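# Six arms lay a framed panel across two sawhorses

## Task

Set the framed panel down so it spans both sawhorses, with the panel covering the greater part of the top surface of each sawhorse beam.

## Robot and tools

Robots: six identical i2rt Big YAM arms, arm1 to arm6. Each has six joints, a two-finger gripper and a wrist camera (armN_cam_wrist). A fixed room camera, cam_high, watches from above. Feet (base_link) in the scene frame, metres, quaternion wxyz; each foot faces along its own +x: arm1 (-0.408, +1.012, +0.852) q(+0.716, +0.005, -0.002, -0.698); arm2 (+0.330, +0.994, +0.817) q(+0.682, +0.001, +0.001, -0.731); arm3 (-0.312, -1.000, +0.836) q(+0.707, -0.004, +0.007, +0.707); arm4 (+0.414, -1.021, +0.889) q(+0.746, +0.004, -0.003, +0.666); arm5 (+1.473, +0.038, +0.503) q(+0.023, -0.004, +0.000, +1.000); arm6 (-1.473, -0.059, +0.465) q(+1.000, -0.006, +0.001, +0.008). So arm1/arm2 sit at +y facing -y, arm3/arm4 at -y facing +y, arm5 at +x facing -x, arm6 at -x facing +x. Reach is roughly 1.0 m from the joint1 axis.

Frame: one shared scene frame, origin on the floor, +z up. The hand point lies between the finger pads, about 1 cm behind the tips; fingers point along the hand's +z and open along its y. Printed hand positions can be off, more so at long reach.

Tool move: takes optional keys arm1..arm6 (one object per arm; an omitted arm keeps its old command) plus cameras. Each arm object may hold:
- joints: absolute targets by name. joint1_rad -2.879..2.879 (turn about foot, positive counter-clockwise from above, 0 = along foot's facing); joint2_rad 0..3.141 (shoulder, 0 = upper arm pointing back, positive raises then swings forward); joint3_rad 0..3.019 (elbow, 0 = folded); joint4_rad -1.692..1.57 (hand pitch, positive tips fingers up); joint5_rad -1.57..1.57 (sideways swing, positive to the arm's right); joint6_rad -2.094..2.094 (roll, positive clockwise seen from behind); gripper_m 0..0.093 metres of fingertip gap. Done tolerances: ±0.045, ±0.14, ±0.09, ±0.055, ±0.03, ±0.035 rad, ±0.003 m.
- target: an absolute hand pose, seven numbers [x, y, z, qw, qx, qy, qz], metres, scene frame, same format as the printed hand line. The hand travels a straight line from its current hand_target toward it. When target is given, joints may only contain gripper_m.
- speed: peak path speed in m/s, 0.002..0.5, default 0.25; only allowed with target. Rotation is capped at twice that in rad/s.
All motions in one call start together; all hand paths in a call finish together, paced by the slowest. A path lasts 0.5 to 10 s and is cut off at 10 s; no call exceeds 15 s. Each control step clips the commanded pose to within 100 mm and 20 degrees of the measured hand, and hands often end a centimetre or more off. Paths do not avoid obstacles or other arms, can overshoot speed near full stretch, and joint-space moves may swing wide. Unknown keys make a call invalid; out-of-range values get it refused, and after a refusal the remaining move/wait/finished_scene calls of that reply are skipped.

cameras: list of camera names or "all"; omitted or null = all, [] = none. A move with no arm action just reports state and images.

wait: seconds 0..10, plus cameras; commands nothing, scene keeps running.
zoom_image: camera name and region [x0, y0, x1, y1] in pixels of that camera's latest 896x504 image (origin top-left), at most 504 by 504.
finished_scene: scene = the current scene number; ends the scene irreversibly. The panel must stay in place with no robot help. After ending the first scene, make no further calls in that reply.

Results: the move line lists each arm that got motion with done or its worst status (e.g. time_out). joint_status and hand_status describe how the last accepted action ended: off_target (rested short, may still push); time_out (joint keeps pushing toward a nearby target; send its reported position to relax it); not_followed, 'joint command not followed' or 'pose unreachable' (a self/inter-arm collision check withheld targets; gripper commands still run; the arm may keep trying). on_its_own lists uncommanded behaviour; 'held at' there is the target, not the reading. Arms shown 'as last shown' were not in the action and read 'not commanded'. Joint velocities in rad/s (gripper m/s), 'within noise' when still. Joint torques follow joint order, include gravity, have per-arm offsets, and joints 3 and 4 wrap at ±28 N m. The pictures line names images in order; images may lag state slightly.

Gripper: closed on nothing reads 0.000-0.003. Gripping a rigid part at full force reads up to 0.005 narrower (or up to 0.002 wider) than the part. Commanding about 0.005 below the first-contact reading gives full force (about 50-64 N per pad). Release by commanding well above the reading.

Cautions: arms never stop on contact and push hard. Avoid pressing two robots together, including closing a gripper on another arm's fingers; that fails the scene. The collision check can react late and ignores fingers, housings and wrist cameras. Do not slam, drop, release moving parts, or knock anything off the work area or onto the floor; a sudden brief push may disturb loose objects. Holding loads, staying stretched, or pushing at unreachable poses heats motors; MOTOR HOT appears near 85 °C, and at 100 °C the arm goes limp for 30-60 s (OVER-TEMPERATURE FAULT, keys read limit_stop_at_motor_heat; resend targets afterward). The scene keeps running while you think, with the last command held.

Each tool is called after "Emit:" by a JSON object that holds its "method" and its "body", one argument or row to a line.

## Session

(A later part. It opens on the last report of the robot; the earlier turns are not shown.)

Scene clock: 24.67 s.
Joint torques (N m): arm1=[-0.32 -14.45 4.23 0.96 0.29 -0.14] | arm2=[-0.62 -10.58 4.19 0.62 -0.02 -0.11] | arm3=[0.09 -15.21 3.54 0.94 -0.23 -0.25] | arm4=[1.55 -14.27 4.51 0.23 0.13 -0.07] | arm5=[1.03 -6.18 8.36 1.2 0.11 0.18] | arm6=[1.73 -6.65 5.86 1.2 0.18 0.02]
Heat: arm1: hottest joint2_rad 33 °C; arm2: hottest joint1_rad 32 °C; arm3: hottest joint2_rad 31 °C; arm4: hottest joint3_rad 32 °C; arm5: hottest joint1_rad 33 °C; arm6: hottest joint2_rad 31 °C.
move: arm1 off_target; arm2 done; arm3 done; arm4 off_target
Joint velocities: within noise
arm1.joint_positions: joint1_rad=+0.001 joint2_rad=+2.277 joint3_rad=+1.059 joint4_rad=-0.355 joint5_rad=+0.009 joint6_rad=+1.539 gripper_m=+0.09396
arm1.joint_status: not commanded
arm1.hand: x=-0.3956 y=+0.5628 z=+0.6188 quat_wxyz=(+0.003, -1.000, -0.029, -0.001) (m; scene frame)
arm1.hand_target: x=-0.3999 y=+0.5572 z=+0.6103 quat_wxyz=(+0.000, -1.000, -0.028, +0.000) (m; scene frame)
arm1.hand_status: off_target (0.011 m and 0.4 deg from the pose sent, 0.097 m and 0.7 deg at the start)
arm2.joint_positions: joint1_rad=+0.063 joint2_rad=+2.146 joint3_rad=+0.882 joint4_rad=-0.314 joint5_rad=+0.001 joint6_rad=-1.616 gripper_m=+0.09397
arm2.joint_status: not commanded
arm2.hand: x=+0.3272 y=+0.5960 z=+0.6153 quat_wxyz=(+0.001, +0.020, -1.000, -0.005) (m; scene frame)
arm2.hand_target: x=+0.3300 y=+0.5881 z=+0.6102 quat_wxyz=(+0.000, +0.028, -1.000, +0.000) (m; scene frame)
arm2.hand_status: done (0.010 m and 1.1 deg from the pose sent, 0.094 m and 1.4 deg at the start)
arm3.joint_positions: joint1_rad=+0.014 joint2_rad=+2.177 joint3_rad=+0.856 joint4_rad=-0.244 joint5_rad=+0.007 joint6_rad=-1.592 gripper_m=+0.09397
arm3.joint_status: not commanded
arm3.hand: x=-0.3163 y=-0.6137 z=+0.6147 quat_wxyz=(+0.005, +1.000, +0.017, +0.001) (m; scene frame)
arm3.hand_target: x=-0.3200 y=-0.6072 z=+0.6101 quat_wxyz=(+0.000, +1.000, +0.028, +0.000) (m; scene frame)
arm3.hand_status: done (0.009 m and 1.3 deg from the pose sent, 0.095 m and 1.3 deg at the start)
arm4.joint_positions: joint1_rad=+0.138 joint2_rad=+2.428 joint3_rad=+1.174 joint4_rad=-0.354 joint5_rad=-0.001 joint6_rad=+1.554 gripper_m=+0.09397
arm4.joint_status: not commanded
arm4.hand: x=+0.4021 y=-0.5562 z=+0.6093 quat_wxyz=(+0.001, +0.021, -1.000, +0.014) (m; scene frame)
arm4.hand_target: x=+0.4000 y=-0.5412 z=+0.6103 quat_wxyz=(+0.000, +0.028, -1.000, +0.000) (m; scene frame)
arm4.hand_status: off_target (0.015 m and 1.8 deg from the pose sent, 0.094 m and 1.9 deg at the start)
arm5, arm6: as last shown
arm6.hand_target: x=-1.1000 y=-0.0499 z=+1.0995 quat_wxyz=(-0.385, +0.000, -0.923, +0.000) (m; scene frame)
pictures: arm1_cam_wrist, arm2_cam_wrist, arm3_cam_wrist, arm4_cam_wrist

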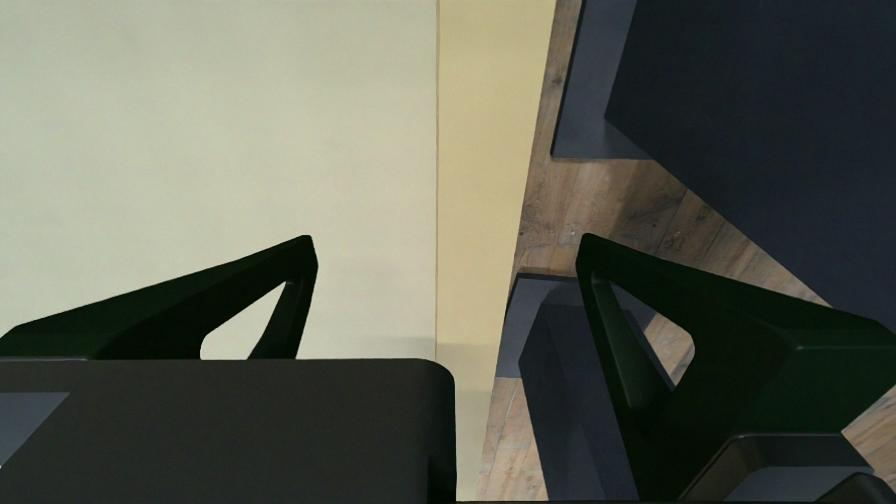

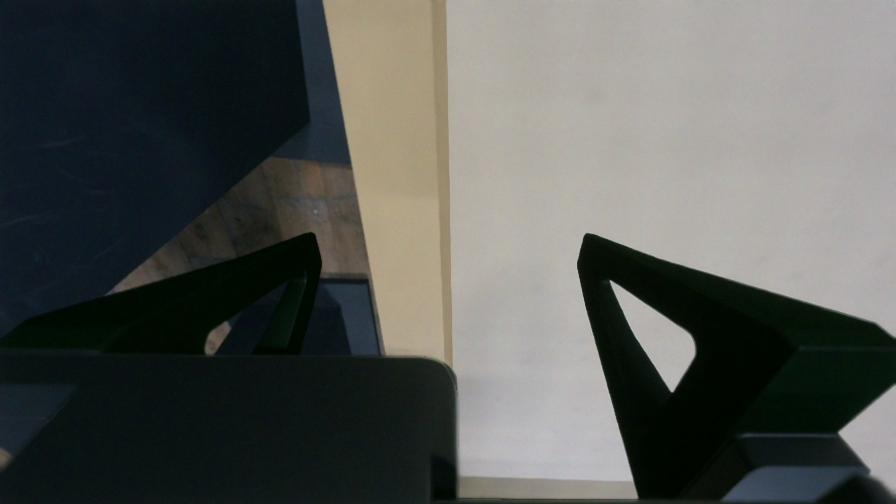

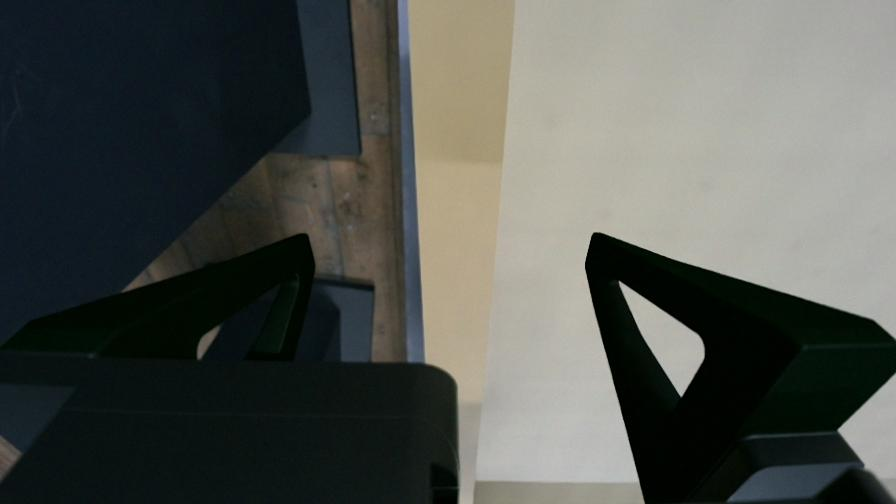

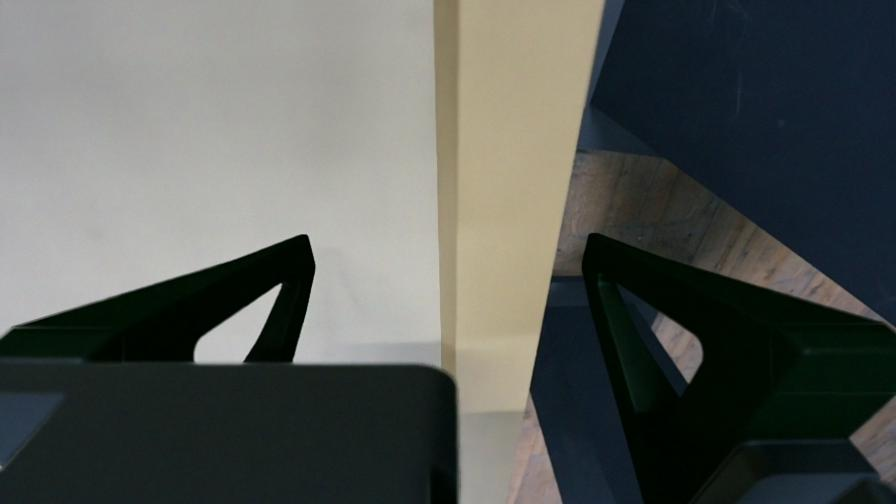

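Emit:
{"method": "move", "body": {
  "arm1": {"target":[-0.4,0.569,0.6,0,0.9994,0.034,0],"speed":0.1},
  "arm2": {"target":[0.33,0.606,0.6,0,-0.034,0.9994,0],"speed":0.1},
  "arm3": {"target":[-0.32,-0.604,0.6,0,0.9994,0.034,0],"speed":0.1},
  "arm4": {"target":[0.4,-0.559,0.61,0,-0.034,0.9994,0],"speed":0.1},
  "cameras": ["arm1_cam_wrist","arm2_cam_wrist","arm3_cam_wrist","arm4_cam_wrist"]
}}

Scene clock: 26.40 s.
Joint torques (N m): arm1=[-0.26 -14.15 2.45 1.05 0.28 -0.16] | arm2=[-0.5 -10.29 2.1 0.64 -0.02 -0.11] | arm3=[0.09 -15.15 3.47 0.95 -0.23 -0.25] | arm4=[1.44 -15.33 1.81 0.32 0.13 -0.07] | arm5=[1.08 -6.3 8.36 1.2 0.11 0.18] | arm6=[1.79 -6.65 5.85 1.2 0.18 0.02]
Heat: arm1: hottest joint2_rad 33 °C; arm2: hottest joint1_rad 32 °C; arm3: hottest joint2_rad 31 °C; arm4: hottest joint3_rad 31 °C; arm5: hottest joint1_rad 33 °C; arm6: hottest joint2_rad 31 °C.
move: arm1 off_target; arm2 off_target; arm3 done; arm4 done
Joint velocities: within noise
arm1.joint_positions: joint1_rad=+0.001 joint2_rad=+2.289 joint3_rad=+1.054 joint4_rad=-0.314 joint5_rad=+0.009 joint6_rad=+1.528 gripper_m=+0.09396
arm1.joint_status: not commanded
arm1.hand: x=-0.3956 y=+0.5599 z=+0.6131 quat_wxyz=(-0.009, -0.999, -0.034, -0.001) (m; scene frame)
arm1.hand_target: x=-0.3999 y=+0.5695 z=+0.6005 quat_wxyz=(+0.000, -0.999, -0.034, +0.000) (m; scene frame)
arm1.hand_status: off_target (0.017 m and 1.1 deg from the pose sent, 0.020 m and 0.7 deg at the start)
arm2.joint_positions: joint1_rad=+0.063 joint2_rad=+2.158 joint3_rad=+0.861 joint4_rad=-0.256 joint5_rad=+0.001 joint6_rad=-1.628 gripper_m=+0.09397
arm2.joint_status: not commanded
arm2.hand: x=+0.3272 y=+0.5985 z=+0.6084 quat_wxyz=(+0.001, +0.026, -1.000, +0.008) (m; scene frame)
arm2.hand_target: x=+0.3299 y=+0.6061 z=+0.6003 quat_wxyz=(+0.000, +0.034, -0.999, +0.000) (m; scene frame)
arm2.hand_status: off_target (0.012 m and 1.3 deg from the pose sent, 0.018 m and 1.7 deg at the start)
arm3.joint_positions: joint1_rad=+0.014 joint2_rad=+2.205 joint3_rad=+0.874 joint4_rad=-0.230 joint5_rad=+0.007 joint6_rad=-1.605 gripper_m=+0.09397
arm3.joint_status: not commanded
arm3.hand: x=-0.3164 y=-0.6094 z=+0.6060 quat_wxyz=(+0.003, +1.000, +0.023, +0.001) (m; scene frame)
arm3.hand_target: x=-0.3200 y=-0.6040 z=+0.6002 quat_wxyz=(+0.000, +0.999, +0.034, +0.000) (m; scene frame)
arm3.hand_status: done (0.009 m and 1.3 deg from the pose sent, 0.018 m and 2.0 deg at the start)
arm4.joint_positions: joint1_rad=+0.138 joint2_rad=+2.428 joint3_rad=+1.150 joint4_rad=-0.314 joint5_rad=-0.001 joint6_rad=+1.543 gripper_m=+0.09397
arm4.joint_status: not commanded
arm4.hand: x=+0.4022 y=-0.5609 z=+0.6064 quat_wxyz=(+0.001, +0.026, -1.000, +0.006) (m; scene frame)
arm4.hand_target: x=+0.4001 y=-0.5591 z=+0.6099 quat_wxyz=(+0.000, +0.034, -0.999, +0.000) (m; scene frame)
arm4.hand_status: done (0.005 m and 1.1 deg from the pose sent, 0.003 m and 2.2 deg at the start)
arm5, arm6: as last shown
pictures: arm1_cam_wrist, arm2_cam_wrist, arm3_cam_wrist, arm4_cam_wrist

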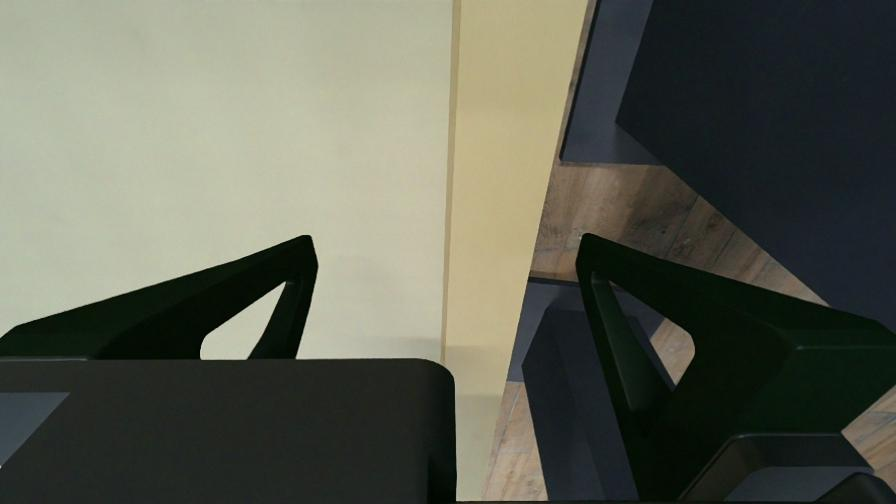

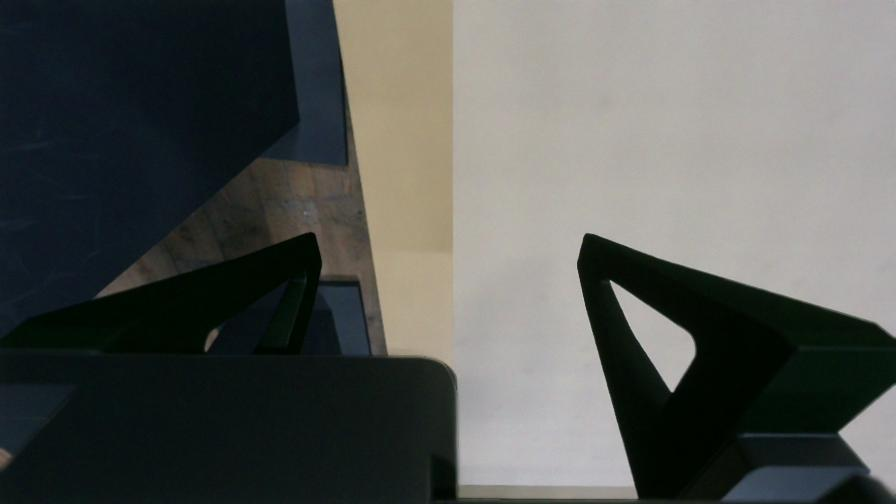

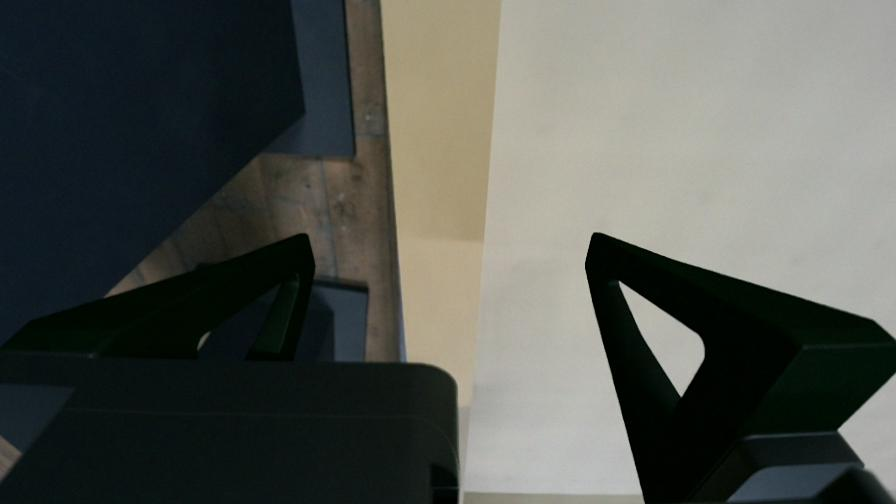

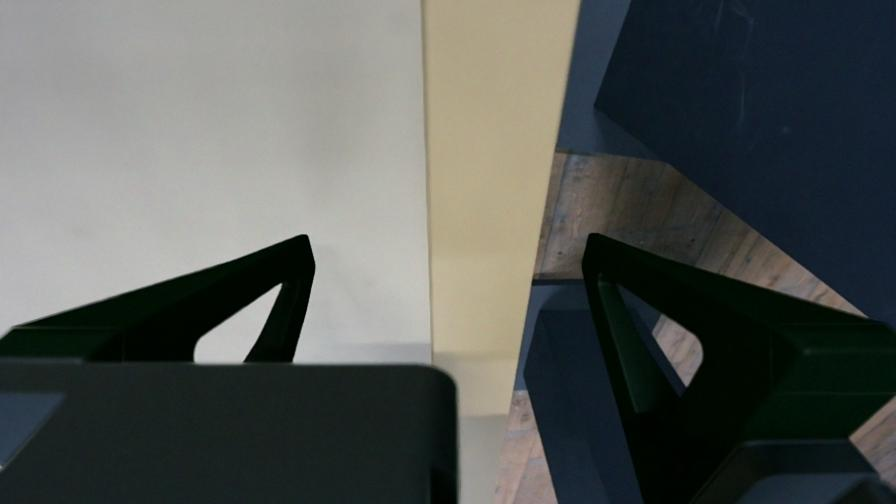

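Emit:
{"method": "move", "body": {
  "arm1": {"target":[-0.4,0.586,0.572,0,0.9994,0.034,0],"speed":0.08},
  "arm2": {"target":[0.33,0.622,0.572,0,-0.034,0.9994,0],"speed":0.08},
  "arm3": {"target":[-0.32,-0.608,0.572,0,0.9994,0.034,0],"speed":0.08},
  "arm4": {"target":[0.4,-0.575,0.578,0,-0.034,0.9994,0],"speed":0.08},
  "cameras": ["arm1_cam_wrist","arm2_cam_wrist","arm3_cam_wrist","arm4_cam_wrist"]
}}

Scene clock: 27.93 s.
Joint torques (N m): arm1=[-0.26 -13.51 1.99 1.21 0.27 -0.14] | arm2=[-0.56 -9.76 1.55 0.9 -0.02 -0.11] | arm3=[0.09 -15.27 3.07 1.07 -0.23 -0.25] | arm4=[1.73 -11.69 1.51 0.46 0.12 -0.05] | arm5=[1.08 -6.3 8.35 1.2 0.1 0.18] | arm6=[1.73 -6.65 5.86 1.2 0.18 0.02]
Heat: arm1: hottest joint2_rad 33 °C; arm2: hottest joint1_rad 32 °C; arm3: hottest joint2_rad 31 °C; arm4: hottest joint3_rad 31 °C; arm5: hottest joint1_rad 33 °C; arm6: hottest joint2_rad 31 °C.
move: arm1 off_target; arm2 off_target; arm3 done; arm4 off_target
Joint velocities: within noise
arm1.joint_positions: joint1_rad=+0.001 joint2_rad=+2.346 joint3_rad=+1.030 joint4_rad=-0.235 joint5_rad=+0.009 joint6_rad=+1.527 gripper_m=+0.09396
arm1.joint_status: not commanded
arm1.hand: x=-0.3958 y=+0.5766 z=+0.5868 quat_wxyz=(-0.008, -0.999, -0.034, -0.001) (m; scene frame)
arm1.hand_target: x=-0.3998 y=+0.5864 z=+0.5726 quat_wxyz=(+0.000, -0.999, -0.034, +0.000) (m; scene frame)
arm1.hand_status: off_target (0.018 m and 1.0 deg from the pose sent, 0.049 m and 1.1 deg at the start)
arm2.joint_positions: joint1_rad=+0.063 joint2_rad=+2.226 joint3_rad=+0.838 joint4_rad=-0.167 joint5_rad=+0.001 joint6_rad=-1.628 gripper_m=+0.09397
arm2.joint_status: not commanded
arm2.hand: x=+0.3272 y=+0.6146 z=+0.5818 quat_wxyz=(+0.001, +0.026, -1.000, +0.007) (m; scene frame)
arm2.hand_target: x=+0.3299 y=+0.6221 z=+0.5724 quat_wxyz=(+0.000, +0.034, -0.999, +0.000) (m; scene frame)
arm2.hand_status: off_target (0.013 m and 1.2 deg from the pose sent, 0.043 m and 1.3 deg at the start)
arm3.joint_positions: joint1_rad=+0.014 joint2_rad=+2.283 joint3_rad=+0.889 joint4_rad=-0.172 joint5_rad=+0.007 joint6_rad=-1.605 gripper_m=+0.09397
arm3.joint_status: not commanded
arm3.hand: x=-0.3165 y=-0.6142 z=+0.5786 quat_wxyz=(+0.005, +1.000, +0.024, +0.001) (m; scene frame)
arm3.hand_target: x=-0.3200 y=-0.6081 z=+0.5722 quat_wxyz=(+0.000, +0.999, +0.034, +0.000) (m; scene frame)
arm3.hand_status: done (0.010 m and 1.3 deg from the pose sent, 0.034 m and 1.3 deg at the start)
arm4.joint_positions: joint1_rad=+0.138 joint2_rad=+2.454 joint3_rad=+1.140 joint4_rad=-0.236 joint5_rad=+0.000 joint6_rad=+1.543 gripper_m=+0.09397
arm4.joint_status: not commanded
arm4.hand: x=+0.4022 y=-0.5586 z=+0.5939 quat_wxyz=(+0.000, +0.027, -1.000, -0.015) (m; scene frame)
arm4.hand_target: x=+0.4003 y=-0.5753 z=+0.5788 quat_wxyz=(+0.000, +0.034, -0.999, +0.000) (m; scene frame)
arm4.hand_status: off_target (0.023 m and 1.9 deg from the pose sent, 0.032 m and 1.1 deg at the start)
arm5, arm6: as last shown
pictures: arm1_cam_wrist, arm2_cam_wrist, arm3_cam_wrist, arm4_cam_wrist

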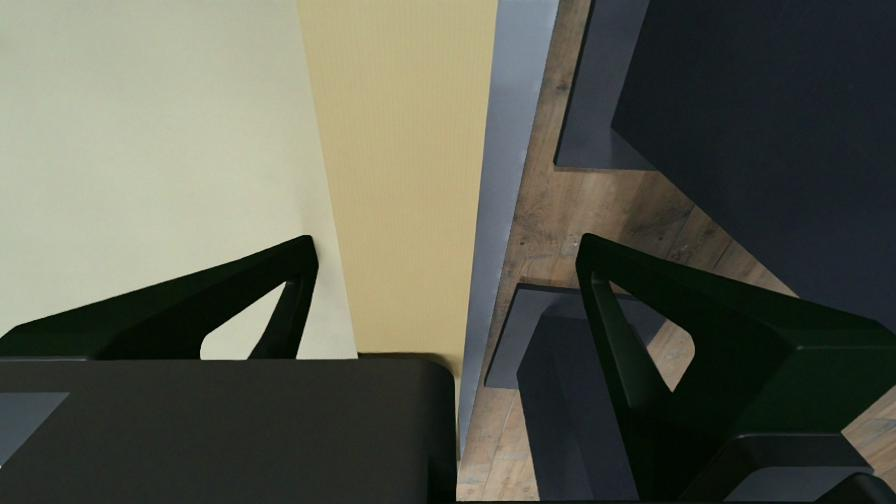

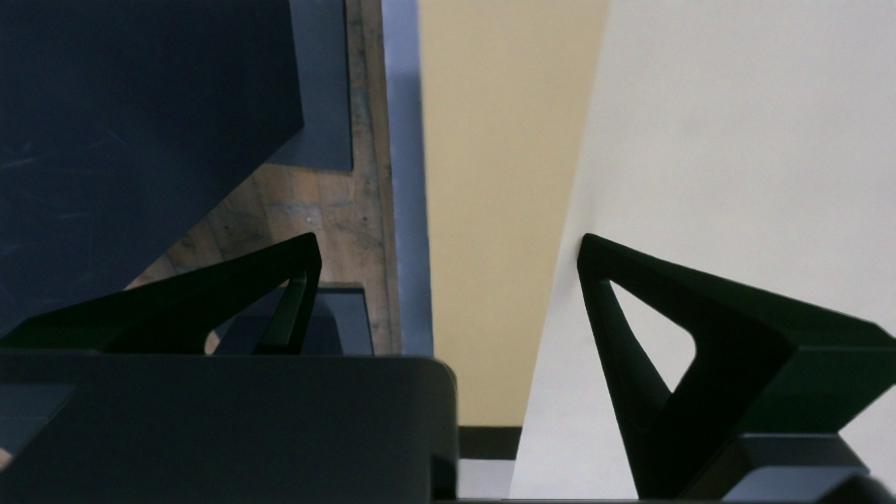

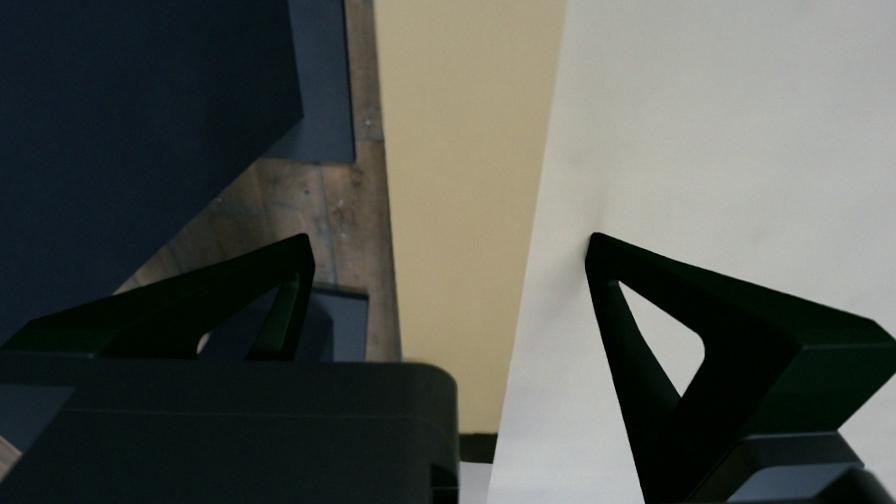

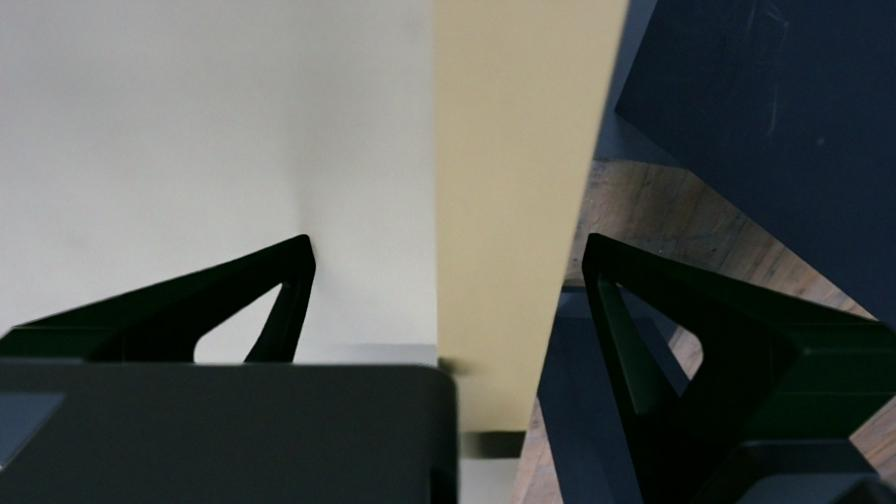

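Emit:
{"method": "move", "body": {
  "arm1": {"target":[-0.4,0.562,0.575,0,0.9994,0.034,0],"speed":0.08},
  "arm2": {"target":[0.33,0.596,0.575,0,-0.034,0.9994,0],"speed":0.08},
  "arm3": {"target":[-0.32,-0.602,0.574,0,0.9994,0.034,0],"speed":0.08},
  "arm4": {"target":[0.4,-0.592,0.58,0,-0.034,0.9994,0],"speed":0.08},
  "cameras": ["arm1_cam_wrist","arm2_cam_wrist","arm3_cam_wrist","arm4_cam_wrist"]
}}

Scene clock: 29.40 s.
Joint torques (N m): arm1=[-0.32 -14.33 3.33 0.08 0.27 -0.14] | arm2=[-0.5 -10.52 3.04 0.01 -0.02 -0.11] | arm3=[0.15 -15.62 3.99 0.59 -0.22 -0.25] | arm4=[1.85 -12.63 -0.24 -0.23 0.11 -0.04] | arm5=[1.08 -6.3 8.36 1.2 0.1 0.18] | arm6=[1.73 -6.65 5.85 1.2 0.18 0.02]
Heat: arm1: hottest joint2_rad 33 °C; arm2: hottest joint1_rad 32 °C; arm3: hottest joint2_rad 31 °C; arm4: hottest joint3_rad 31 °C; arm5: hottest joint1_rad 33 °C; arm6: hottest joint2_rad 31 °C.
move: arm1 off_target; arm2 done; arm3 off_target; arm4 off_target
Joint velocities: within noise
arm1.joint_positions: joint1_rad=+0.001 joint2_rad=+2.358 joint3_rad=+1.086 joint4_rad=-0.263 joint5_rad=+0.009 joint6_rad=+1.526 gripper_m=+0.09396
arm1.joint_status: not commanded
arm1.hand: x=-0.3954 y=+0.5544 z=+0.5874 quat_wxyz=(-0.016, -0.999, -0.035, -0.001) (m; scene frame)
arm1.hand_target: x=-0.3999 y=+0.5622 z=+0.5754 quat_wxyz=(+0.000, -0.999, -0.034, +0.000) (m; scene frame)
arm1.hand_status: off_target (0.015 m and 1.8 deg from the pose sent, 0.019 m and 1.0 deg at the start)
arm2.joint_positions: joint1_rad=+0.063 joint2_rad=+2.235 joint3_rad=+0.895 joint4_rad=-0.209 joint5_rad=+0.001 joint6_rad=-1.628 gripper_m=+0.09397
arm2.joint_status: not commanded
arm2.hand: x=+0.3271 y=+0.5929 z=+0.5829 quat_wxyz=(+0.001, +0.026, -1.000, +0.010) (m; scene frame)
arm2.hand_target: x=+0.3300 y=+0.5961 z=+0.5752 quat_wxyz=(+0.000, +0.034, -0.999, +0.000) (m; scene frame)
arm2.hand_status: done (0.009 m and 1.5 deg from the pose sent, 0.020 m and 1.2 deg at the start)
arm3.joint_positions: joint1_rad=+0.014 joint2_rad=+2.283 joint3_rad=+0.893 joint4_rad=-0.178 joint5_rad=+0.007 joint6_rad=-1.605 gripper_m=+0.09397
arm3.joint_status: not commanded
arm3.hand: x=-0.3165 y=-0.6138 z=+0.5788 quat_wxyz=(+0.006, +1.000, +0.024, +0.001) (m; scene frame)
arm3.hand_target: x=-0.3200 y=-0.6023 z=+0.5743 quat_wxyz=(+0.000, +0.999, +0.034, +0.000) (m; scene frame)
arm3.hand_status: off_target (0.013 m and 1.4 deg from the pose sent, 0.014 m and 1.3 deg at the start)
arm4.joint_positions: joint1_rad=+0.138 joint2_rad=+2.453 joint3_rad=+1.108 joint4_rad=-0.179 joint5_rad=+0.000 joint6_rad=+1.543 gripper_m=+0.09397
arm4.joint_status: not commanded
arm4.hand: x=+0.4023 y=-0.5640 z=+0.5915 quat_wxyz=(+0.000, +0.027, -0.999, -0.028) (m; scene frame)
arm4.hand_target: x=+0.4004 y=-0.5918 z=+0.5808 quat_wxyz=(+0.000, +0.034, -0.999, +0.000) (m; scene frame)
arm4.hand_status: off_target (0.030 m and 3.3 deg from the pose sent, 0.036 m and 1.9 deg at the start)
arm5, arm6: as last shown
pictures: arm1_cam_wrist, arm2_cam_wrist, arm3_cam_wrist, arm4_cam_wrist

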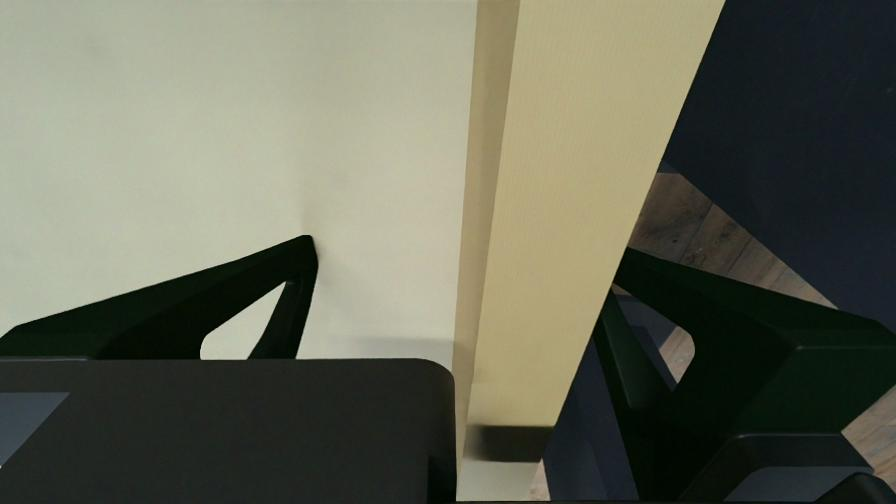

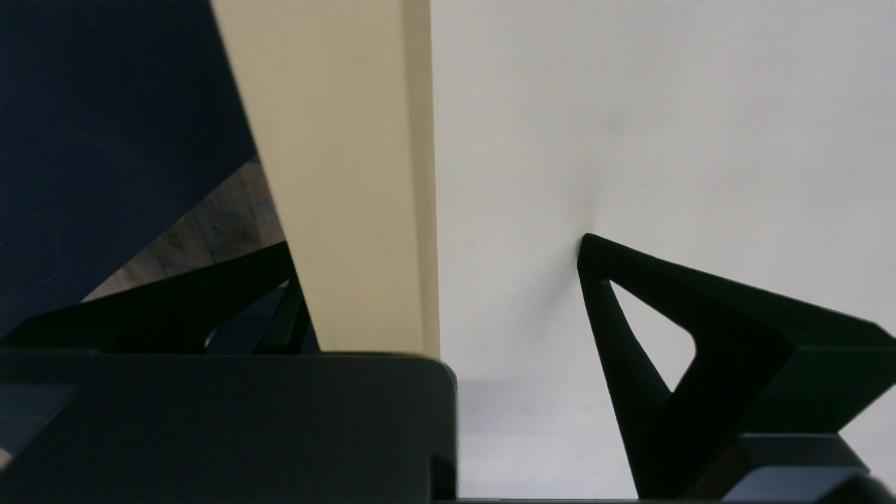

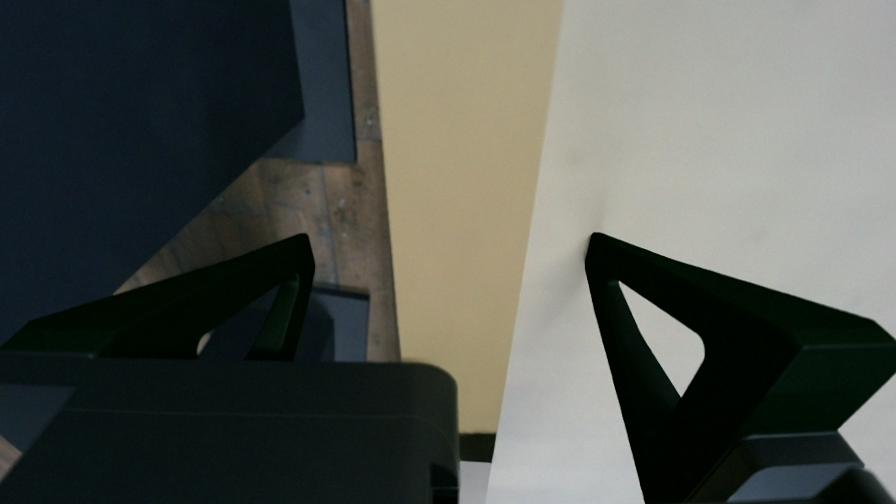

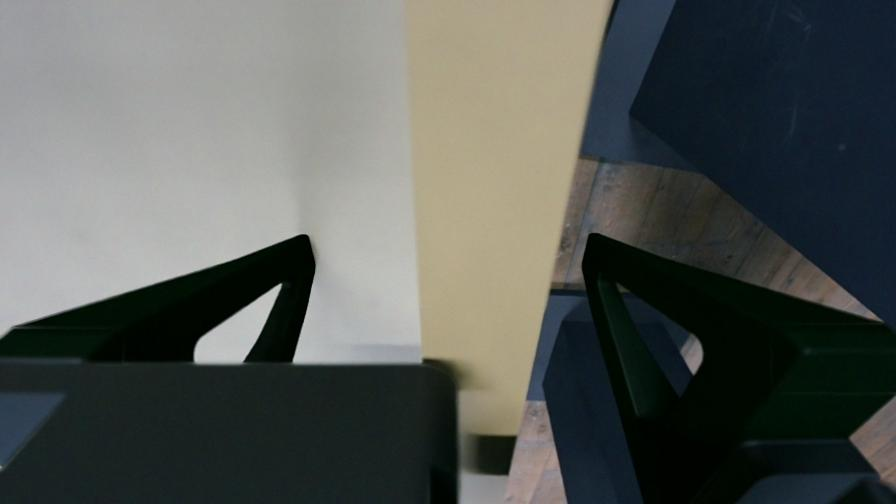

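Emit:
{"method": "move", "body": {
  "arm1": {"target":[-0.4,0.575,0.578,0,0.9994,0.034,0],"speed":0.08},
  "arm2": {"target":[0.33,0.611,0.577,0,-0.034,0.9994,0],"speed":0.08},
  "arm4": {"target":[0.4,-0.598,0.582,0,-0.034,0.9994,0],"speed":0.08},
  "cameras": ["arm1_cam_wrist","arm2_cam_wrist","arm3_cam_wrist","arm4_cam_wrist"]
}}

Emit:
{"method": "move", "body": {
  "arm1": {"joints":{"gripper_m":0.05}},
  "arm2": {"joints":{"gripper_m":0.05}},
  "arm3": {"joints":{"gripper_m":0.05}},
  "arm4": {"joints":{"gripper_m":0.05}},
  "cameras": ["arm1_cam_wrist","arm2_cam_wrist","arm3_cam_wrist","arm4_cam_wrist"]
}}

Scene clock: 30.80 s.
Joint torques (N m): arm1=[-0.26 -15.5 1.01 0.61 0.27 -0.14] | arm2=[-0.56 -11.46 0.94 0.44 -0.02 -0.11] | arm3=[0.15 -15.62 4 0.59 -0.23 -0.25] | arm4=[1.73 -12.69 -0.43 -0.24 0.11 -0.05] | arm5=[1.03 -6.18 8.35 1.2 0.1 0.18] | arm6=[1.73 -6.65 5.86 1.18 0.18 0.02]
Heat: arm1: hottest joint2_rad 33 °C; arm2: hottest joint1_rad 32 °C; arm3: hottest joint2_rad 31 °C; arm4: hottest joint3_rad 31 °C; arm5: hottest joint1_rad 33 °C; arm6: hottest joint2_rad 31 °C.
move: arm1 off_target; arm2 off_target; arm4 off_target
Joint velocities: within noise
arm1.joint_positions: joint1_rad=+0.001 joint2_rad=+2.358 joint3_rad=+1.075 joint4_rad=-0.252 joint5_rad=+0.009 joint6_rad=+1.526 gripper_m=+0.09396
arm1.joint_status: not commanded
arm1.hand: x=-0.3955 y=+0.5583 z=+0.5863 quat_wxyz=(-0.016, -0.999, -0.035, -0.001) (m; scene frame)
arm1.hand_target: x=-0.3998 y=+0.5750 z=+0.5783 quat_wxyz=(+0.000, -0.999, -0.034, +0.000) (m; scene frame)
arm1.hand_status: off_target (0.019 m and 1.8 deg from the pose sent, 0.023 m and 1.8 deg at the start)
arm2.joint_positions: joint1_rad=+0.063 joint2_rad=+2.235 joint3_rad=+0.876 joint4_rad=-0.188 joint5_rad=+0.001 joint6_rad=-1.628 gripper_m=+0.09397
arm2.joint_status: not commanded
arm2.hand: x=+0.3272 y=+0.5996 z=+0.5813 quat_wxyz=(+0.001, +0.026, -1.000, +0.011) (m; scene frame)
arm2.hand_target: x=+0.3299 y=+0.6109 z=+0.5771 quat_wxyz=(+0.000, +0.034, -0.999, +0.000) (m; scene frame)
arm2.hand_status: off_target (0.013 m and 1.5 deg from the pose sent, 0.019 m and 1.5 deg at the start)
arm3, arm5, arm6: as last shown
arm3.hand: x=-0.3165 y=-0.6139 z=+0.5788 quat_wxyz=(+0.007, +1.000, +0.024, +0.001) (m; scene frame)
arm3.hand_target: x=-0.3200 y=-0.6024 z=+0.5743 quat_wxyz=(+0.000, +0.999, +0.034, +0.000) (m; scene frame)
arm4.joint_positions: joint1_rad=+0.138 joint2_rad=+2.449 joint3_rad=+1.089 joint4_rad=-0.166 joint5_rad=+0.000 joint6_rad=+1.543 gripper_m=+0.09397
arm4.joint_status: not commanded
arm4.hand: x=+0.4025 y=-0.5710 z=+0.5914 quat_wxyz=(+0.000, +0.027, -0.999, -0.027) (m; scene frame)
arm4.hand_target: x=+0.4004 y=-0.5977 z=+0.5826 quat_wxyz=(+0.000, +0.034, -0.999, +0.000) (m; scene frame)
arm4.hand_status: off_target (0.029 m and 3.2 deg from the pose sent, 0.035 m and 3.3 deg at the start)
pictures: arm1_cam_wrist, arm2_cam_wrist, arm3_cam_wrist, arm4_cam_wrist

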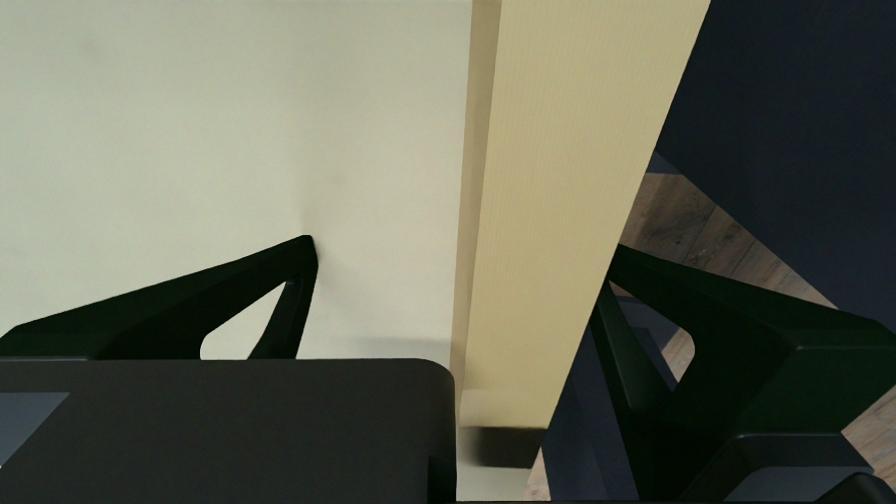

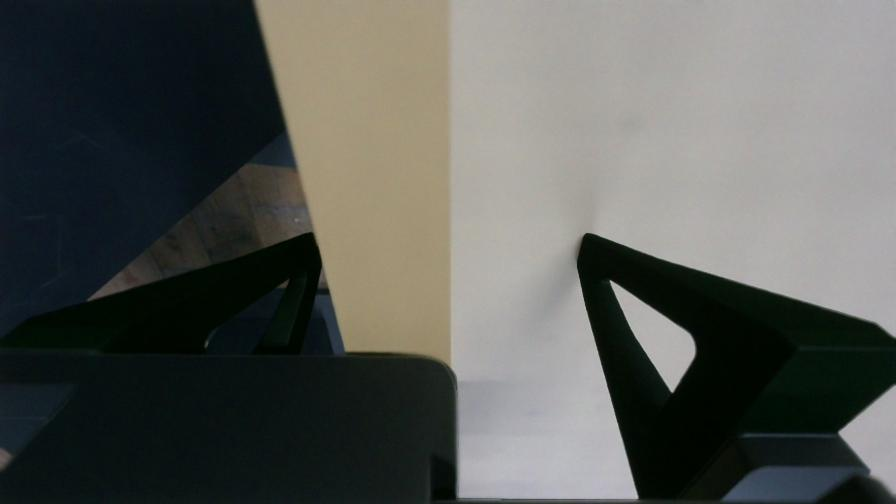

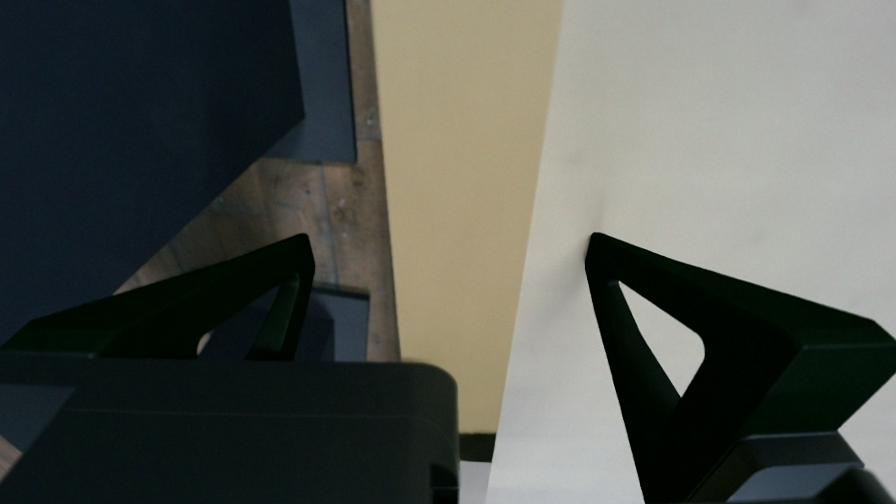

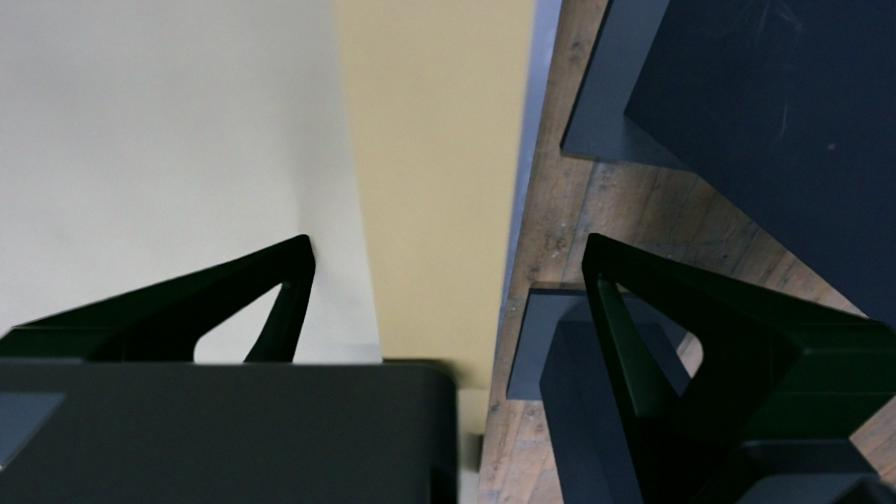

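Scene clock: 31.50 s.
Joint torques (N m): arm1=[-0.26 -15.5 1.02 0.46 0.27 -0.14] | arm2=[-0.62 -11.46 0.98 0.29 -0.01 -0.11] | arm3=[0.09 -15.85 2.67 0.65 -0.23 -0.24] | arm4=[1.73 -12.75 -0.47 -0.31 0.11 -0.03] | arm5=[1.03 -6.24 8.36 1.21 0.11 0.18] | arm6=[1.73 -6.65 5.85 1.17 0.18 0.02]
Heat: arm1: hottest joint2_rad 33 °C; arm2: hottest joint1_rad 32 °C; arm3: hottest joint2_rad 31 °C; arm4: hottest joint3_rad 31 °C; arm5: hottest joint1_rad 33 °C; arm6: hottest joint2_rad 31 °C.
move: arm1 done; arm2 done; arm3 done; arm4 done
Joint velocities: within noise
arm1.joint_positions: joint1_rad=+0.001 joint2_rad=+2.358 joint3_rad=+1.075 joint4_rad=-0.249 joint5_rad=+0.009 joint6_rad=+1.526 gripper_m=+0.05017
arm1.joint_status: all done
arm1.hand: x=-0.3955 y=+0.5572 z=+0.5865 quat_wxyz=(-0.018, -0.999, -0.035, -0.001) (m; scene frame)
arm1.hand_target: x=-0.3998 y=+0.5750 z=+0.5783 quat_wxyz=(+0.000, -0.999, -0.034, +0.000) (m; scene frame)
arm1.hand_status: not commanded
arm2.joint_positions: joint1_rad=+0.063 joint2_rad=+2.235 joint3_rad=+0.876 joint4_rad=-0.186 joint5_rad=+0.001 joint6_rad=-1.628 gripper_m=+0.05020
arm2.joint_status: all done
arm2.hand: x=+0.3272 y=+0.5990 z=+0.5813 quat_wxyz=(+0.001, +0.026, -1.000, +0.012) (m; scene frame)
arm2.hand_target: x=+0.3299 y=+0.6109 z=+0.5771 quat_wxyz=(+0.000, +0.034, -0.999, +0.000) (m; scene frame)
arm2.hand_status: not commanded
arm3.joint_positions: joint1_rad=+0.014 joint2_rad=+2.283 joint3_rad=+0.911 joint4_rad=-0.178 joint5_rad=+0.007 joint6_rad=-1.606 gripper_m=+0.05016
arm3.joint_status: all done
arm3.hand: x=-0.3166 y=-0.6025 z=+0.5800 quat_wxyz=(-0.003, +1.000, +0.024, +0.001) (m; scene frame)
arm3.hand_target: x=-0.3200 y=-0.6022 z=+0.5743 quat_wxyz=(+0.000, +0.999, +0.034, +0.000) (m; scene frame)
arm3.hand_status: not commanded
arm4.joint_positions: joint1_rad=+0.138 joint2_rad=+2.449 joint3_rad=+1.089 joint4_rad=-0.166 joint5_rad=+0.000 joint6_rad=+1.543 gripper_m=+0.05015
arm4.joint_status: all done
arm4.hand: x=+0.4025 y=-0.5708 z=+0.5916 quat_wxyz=(+0.000, +0.027, -0.999, -0.027) (m; scene frame)
arm4.hand_target: x=+0.4004 y=-0.5977 z=+0.5827 quat_wxyz=(+0.000, +0.034, -0.999, +0.000) (m; scene frame)
arm4.hand_status: not commanded
arm5, arm6: as last shown
pictures: arm1_cam_wrist, arm2_cam_wrist, arm3_cam_wrist, arm4_cam_wrist

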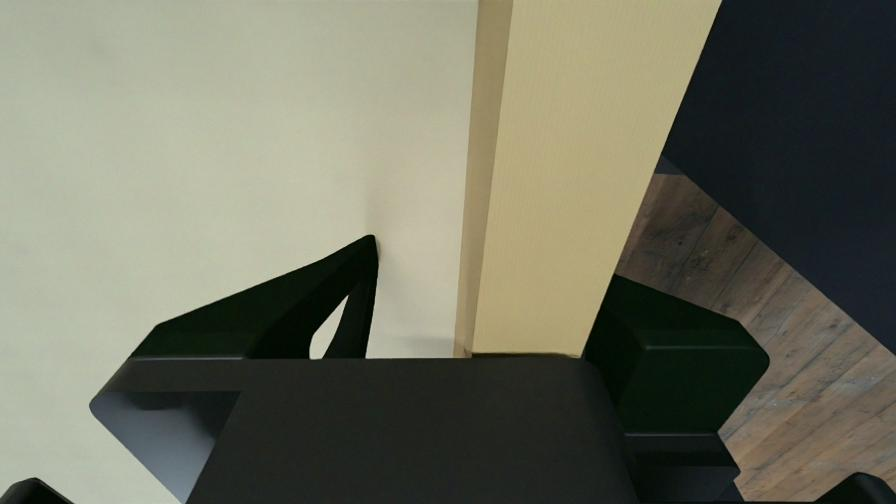

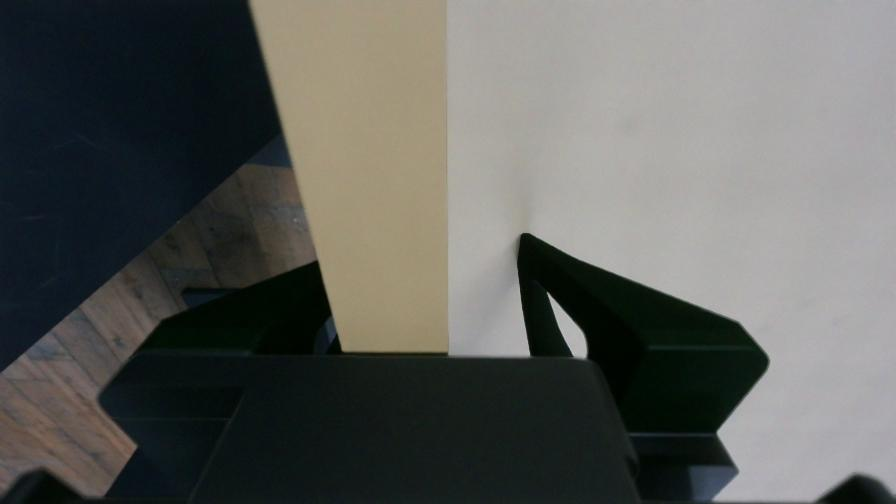

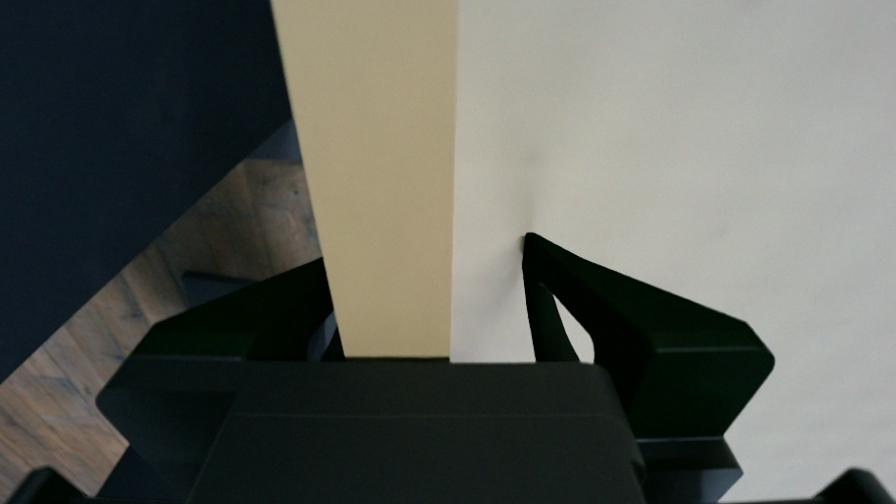

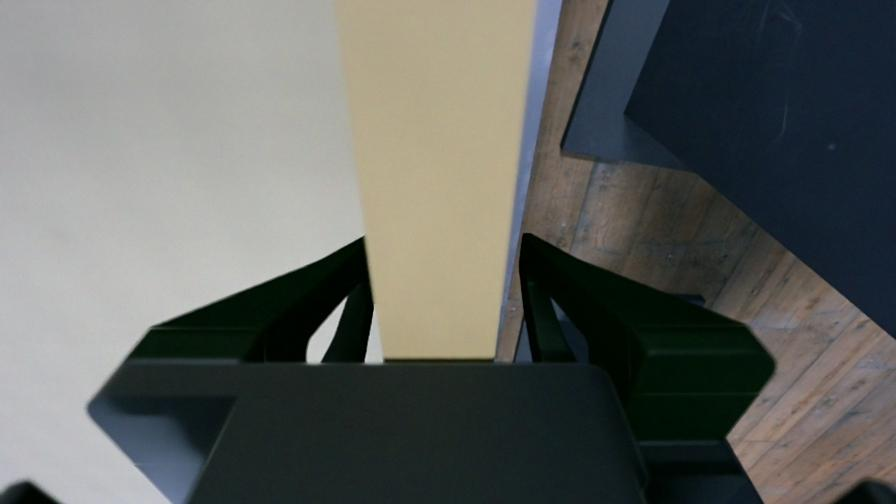

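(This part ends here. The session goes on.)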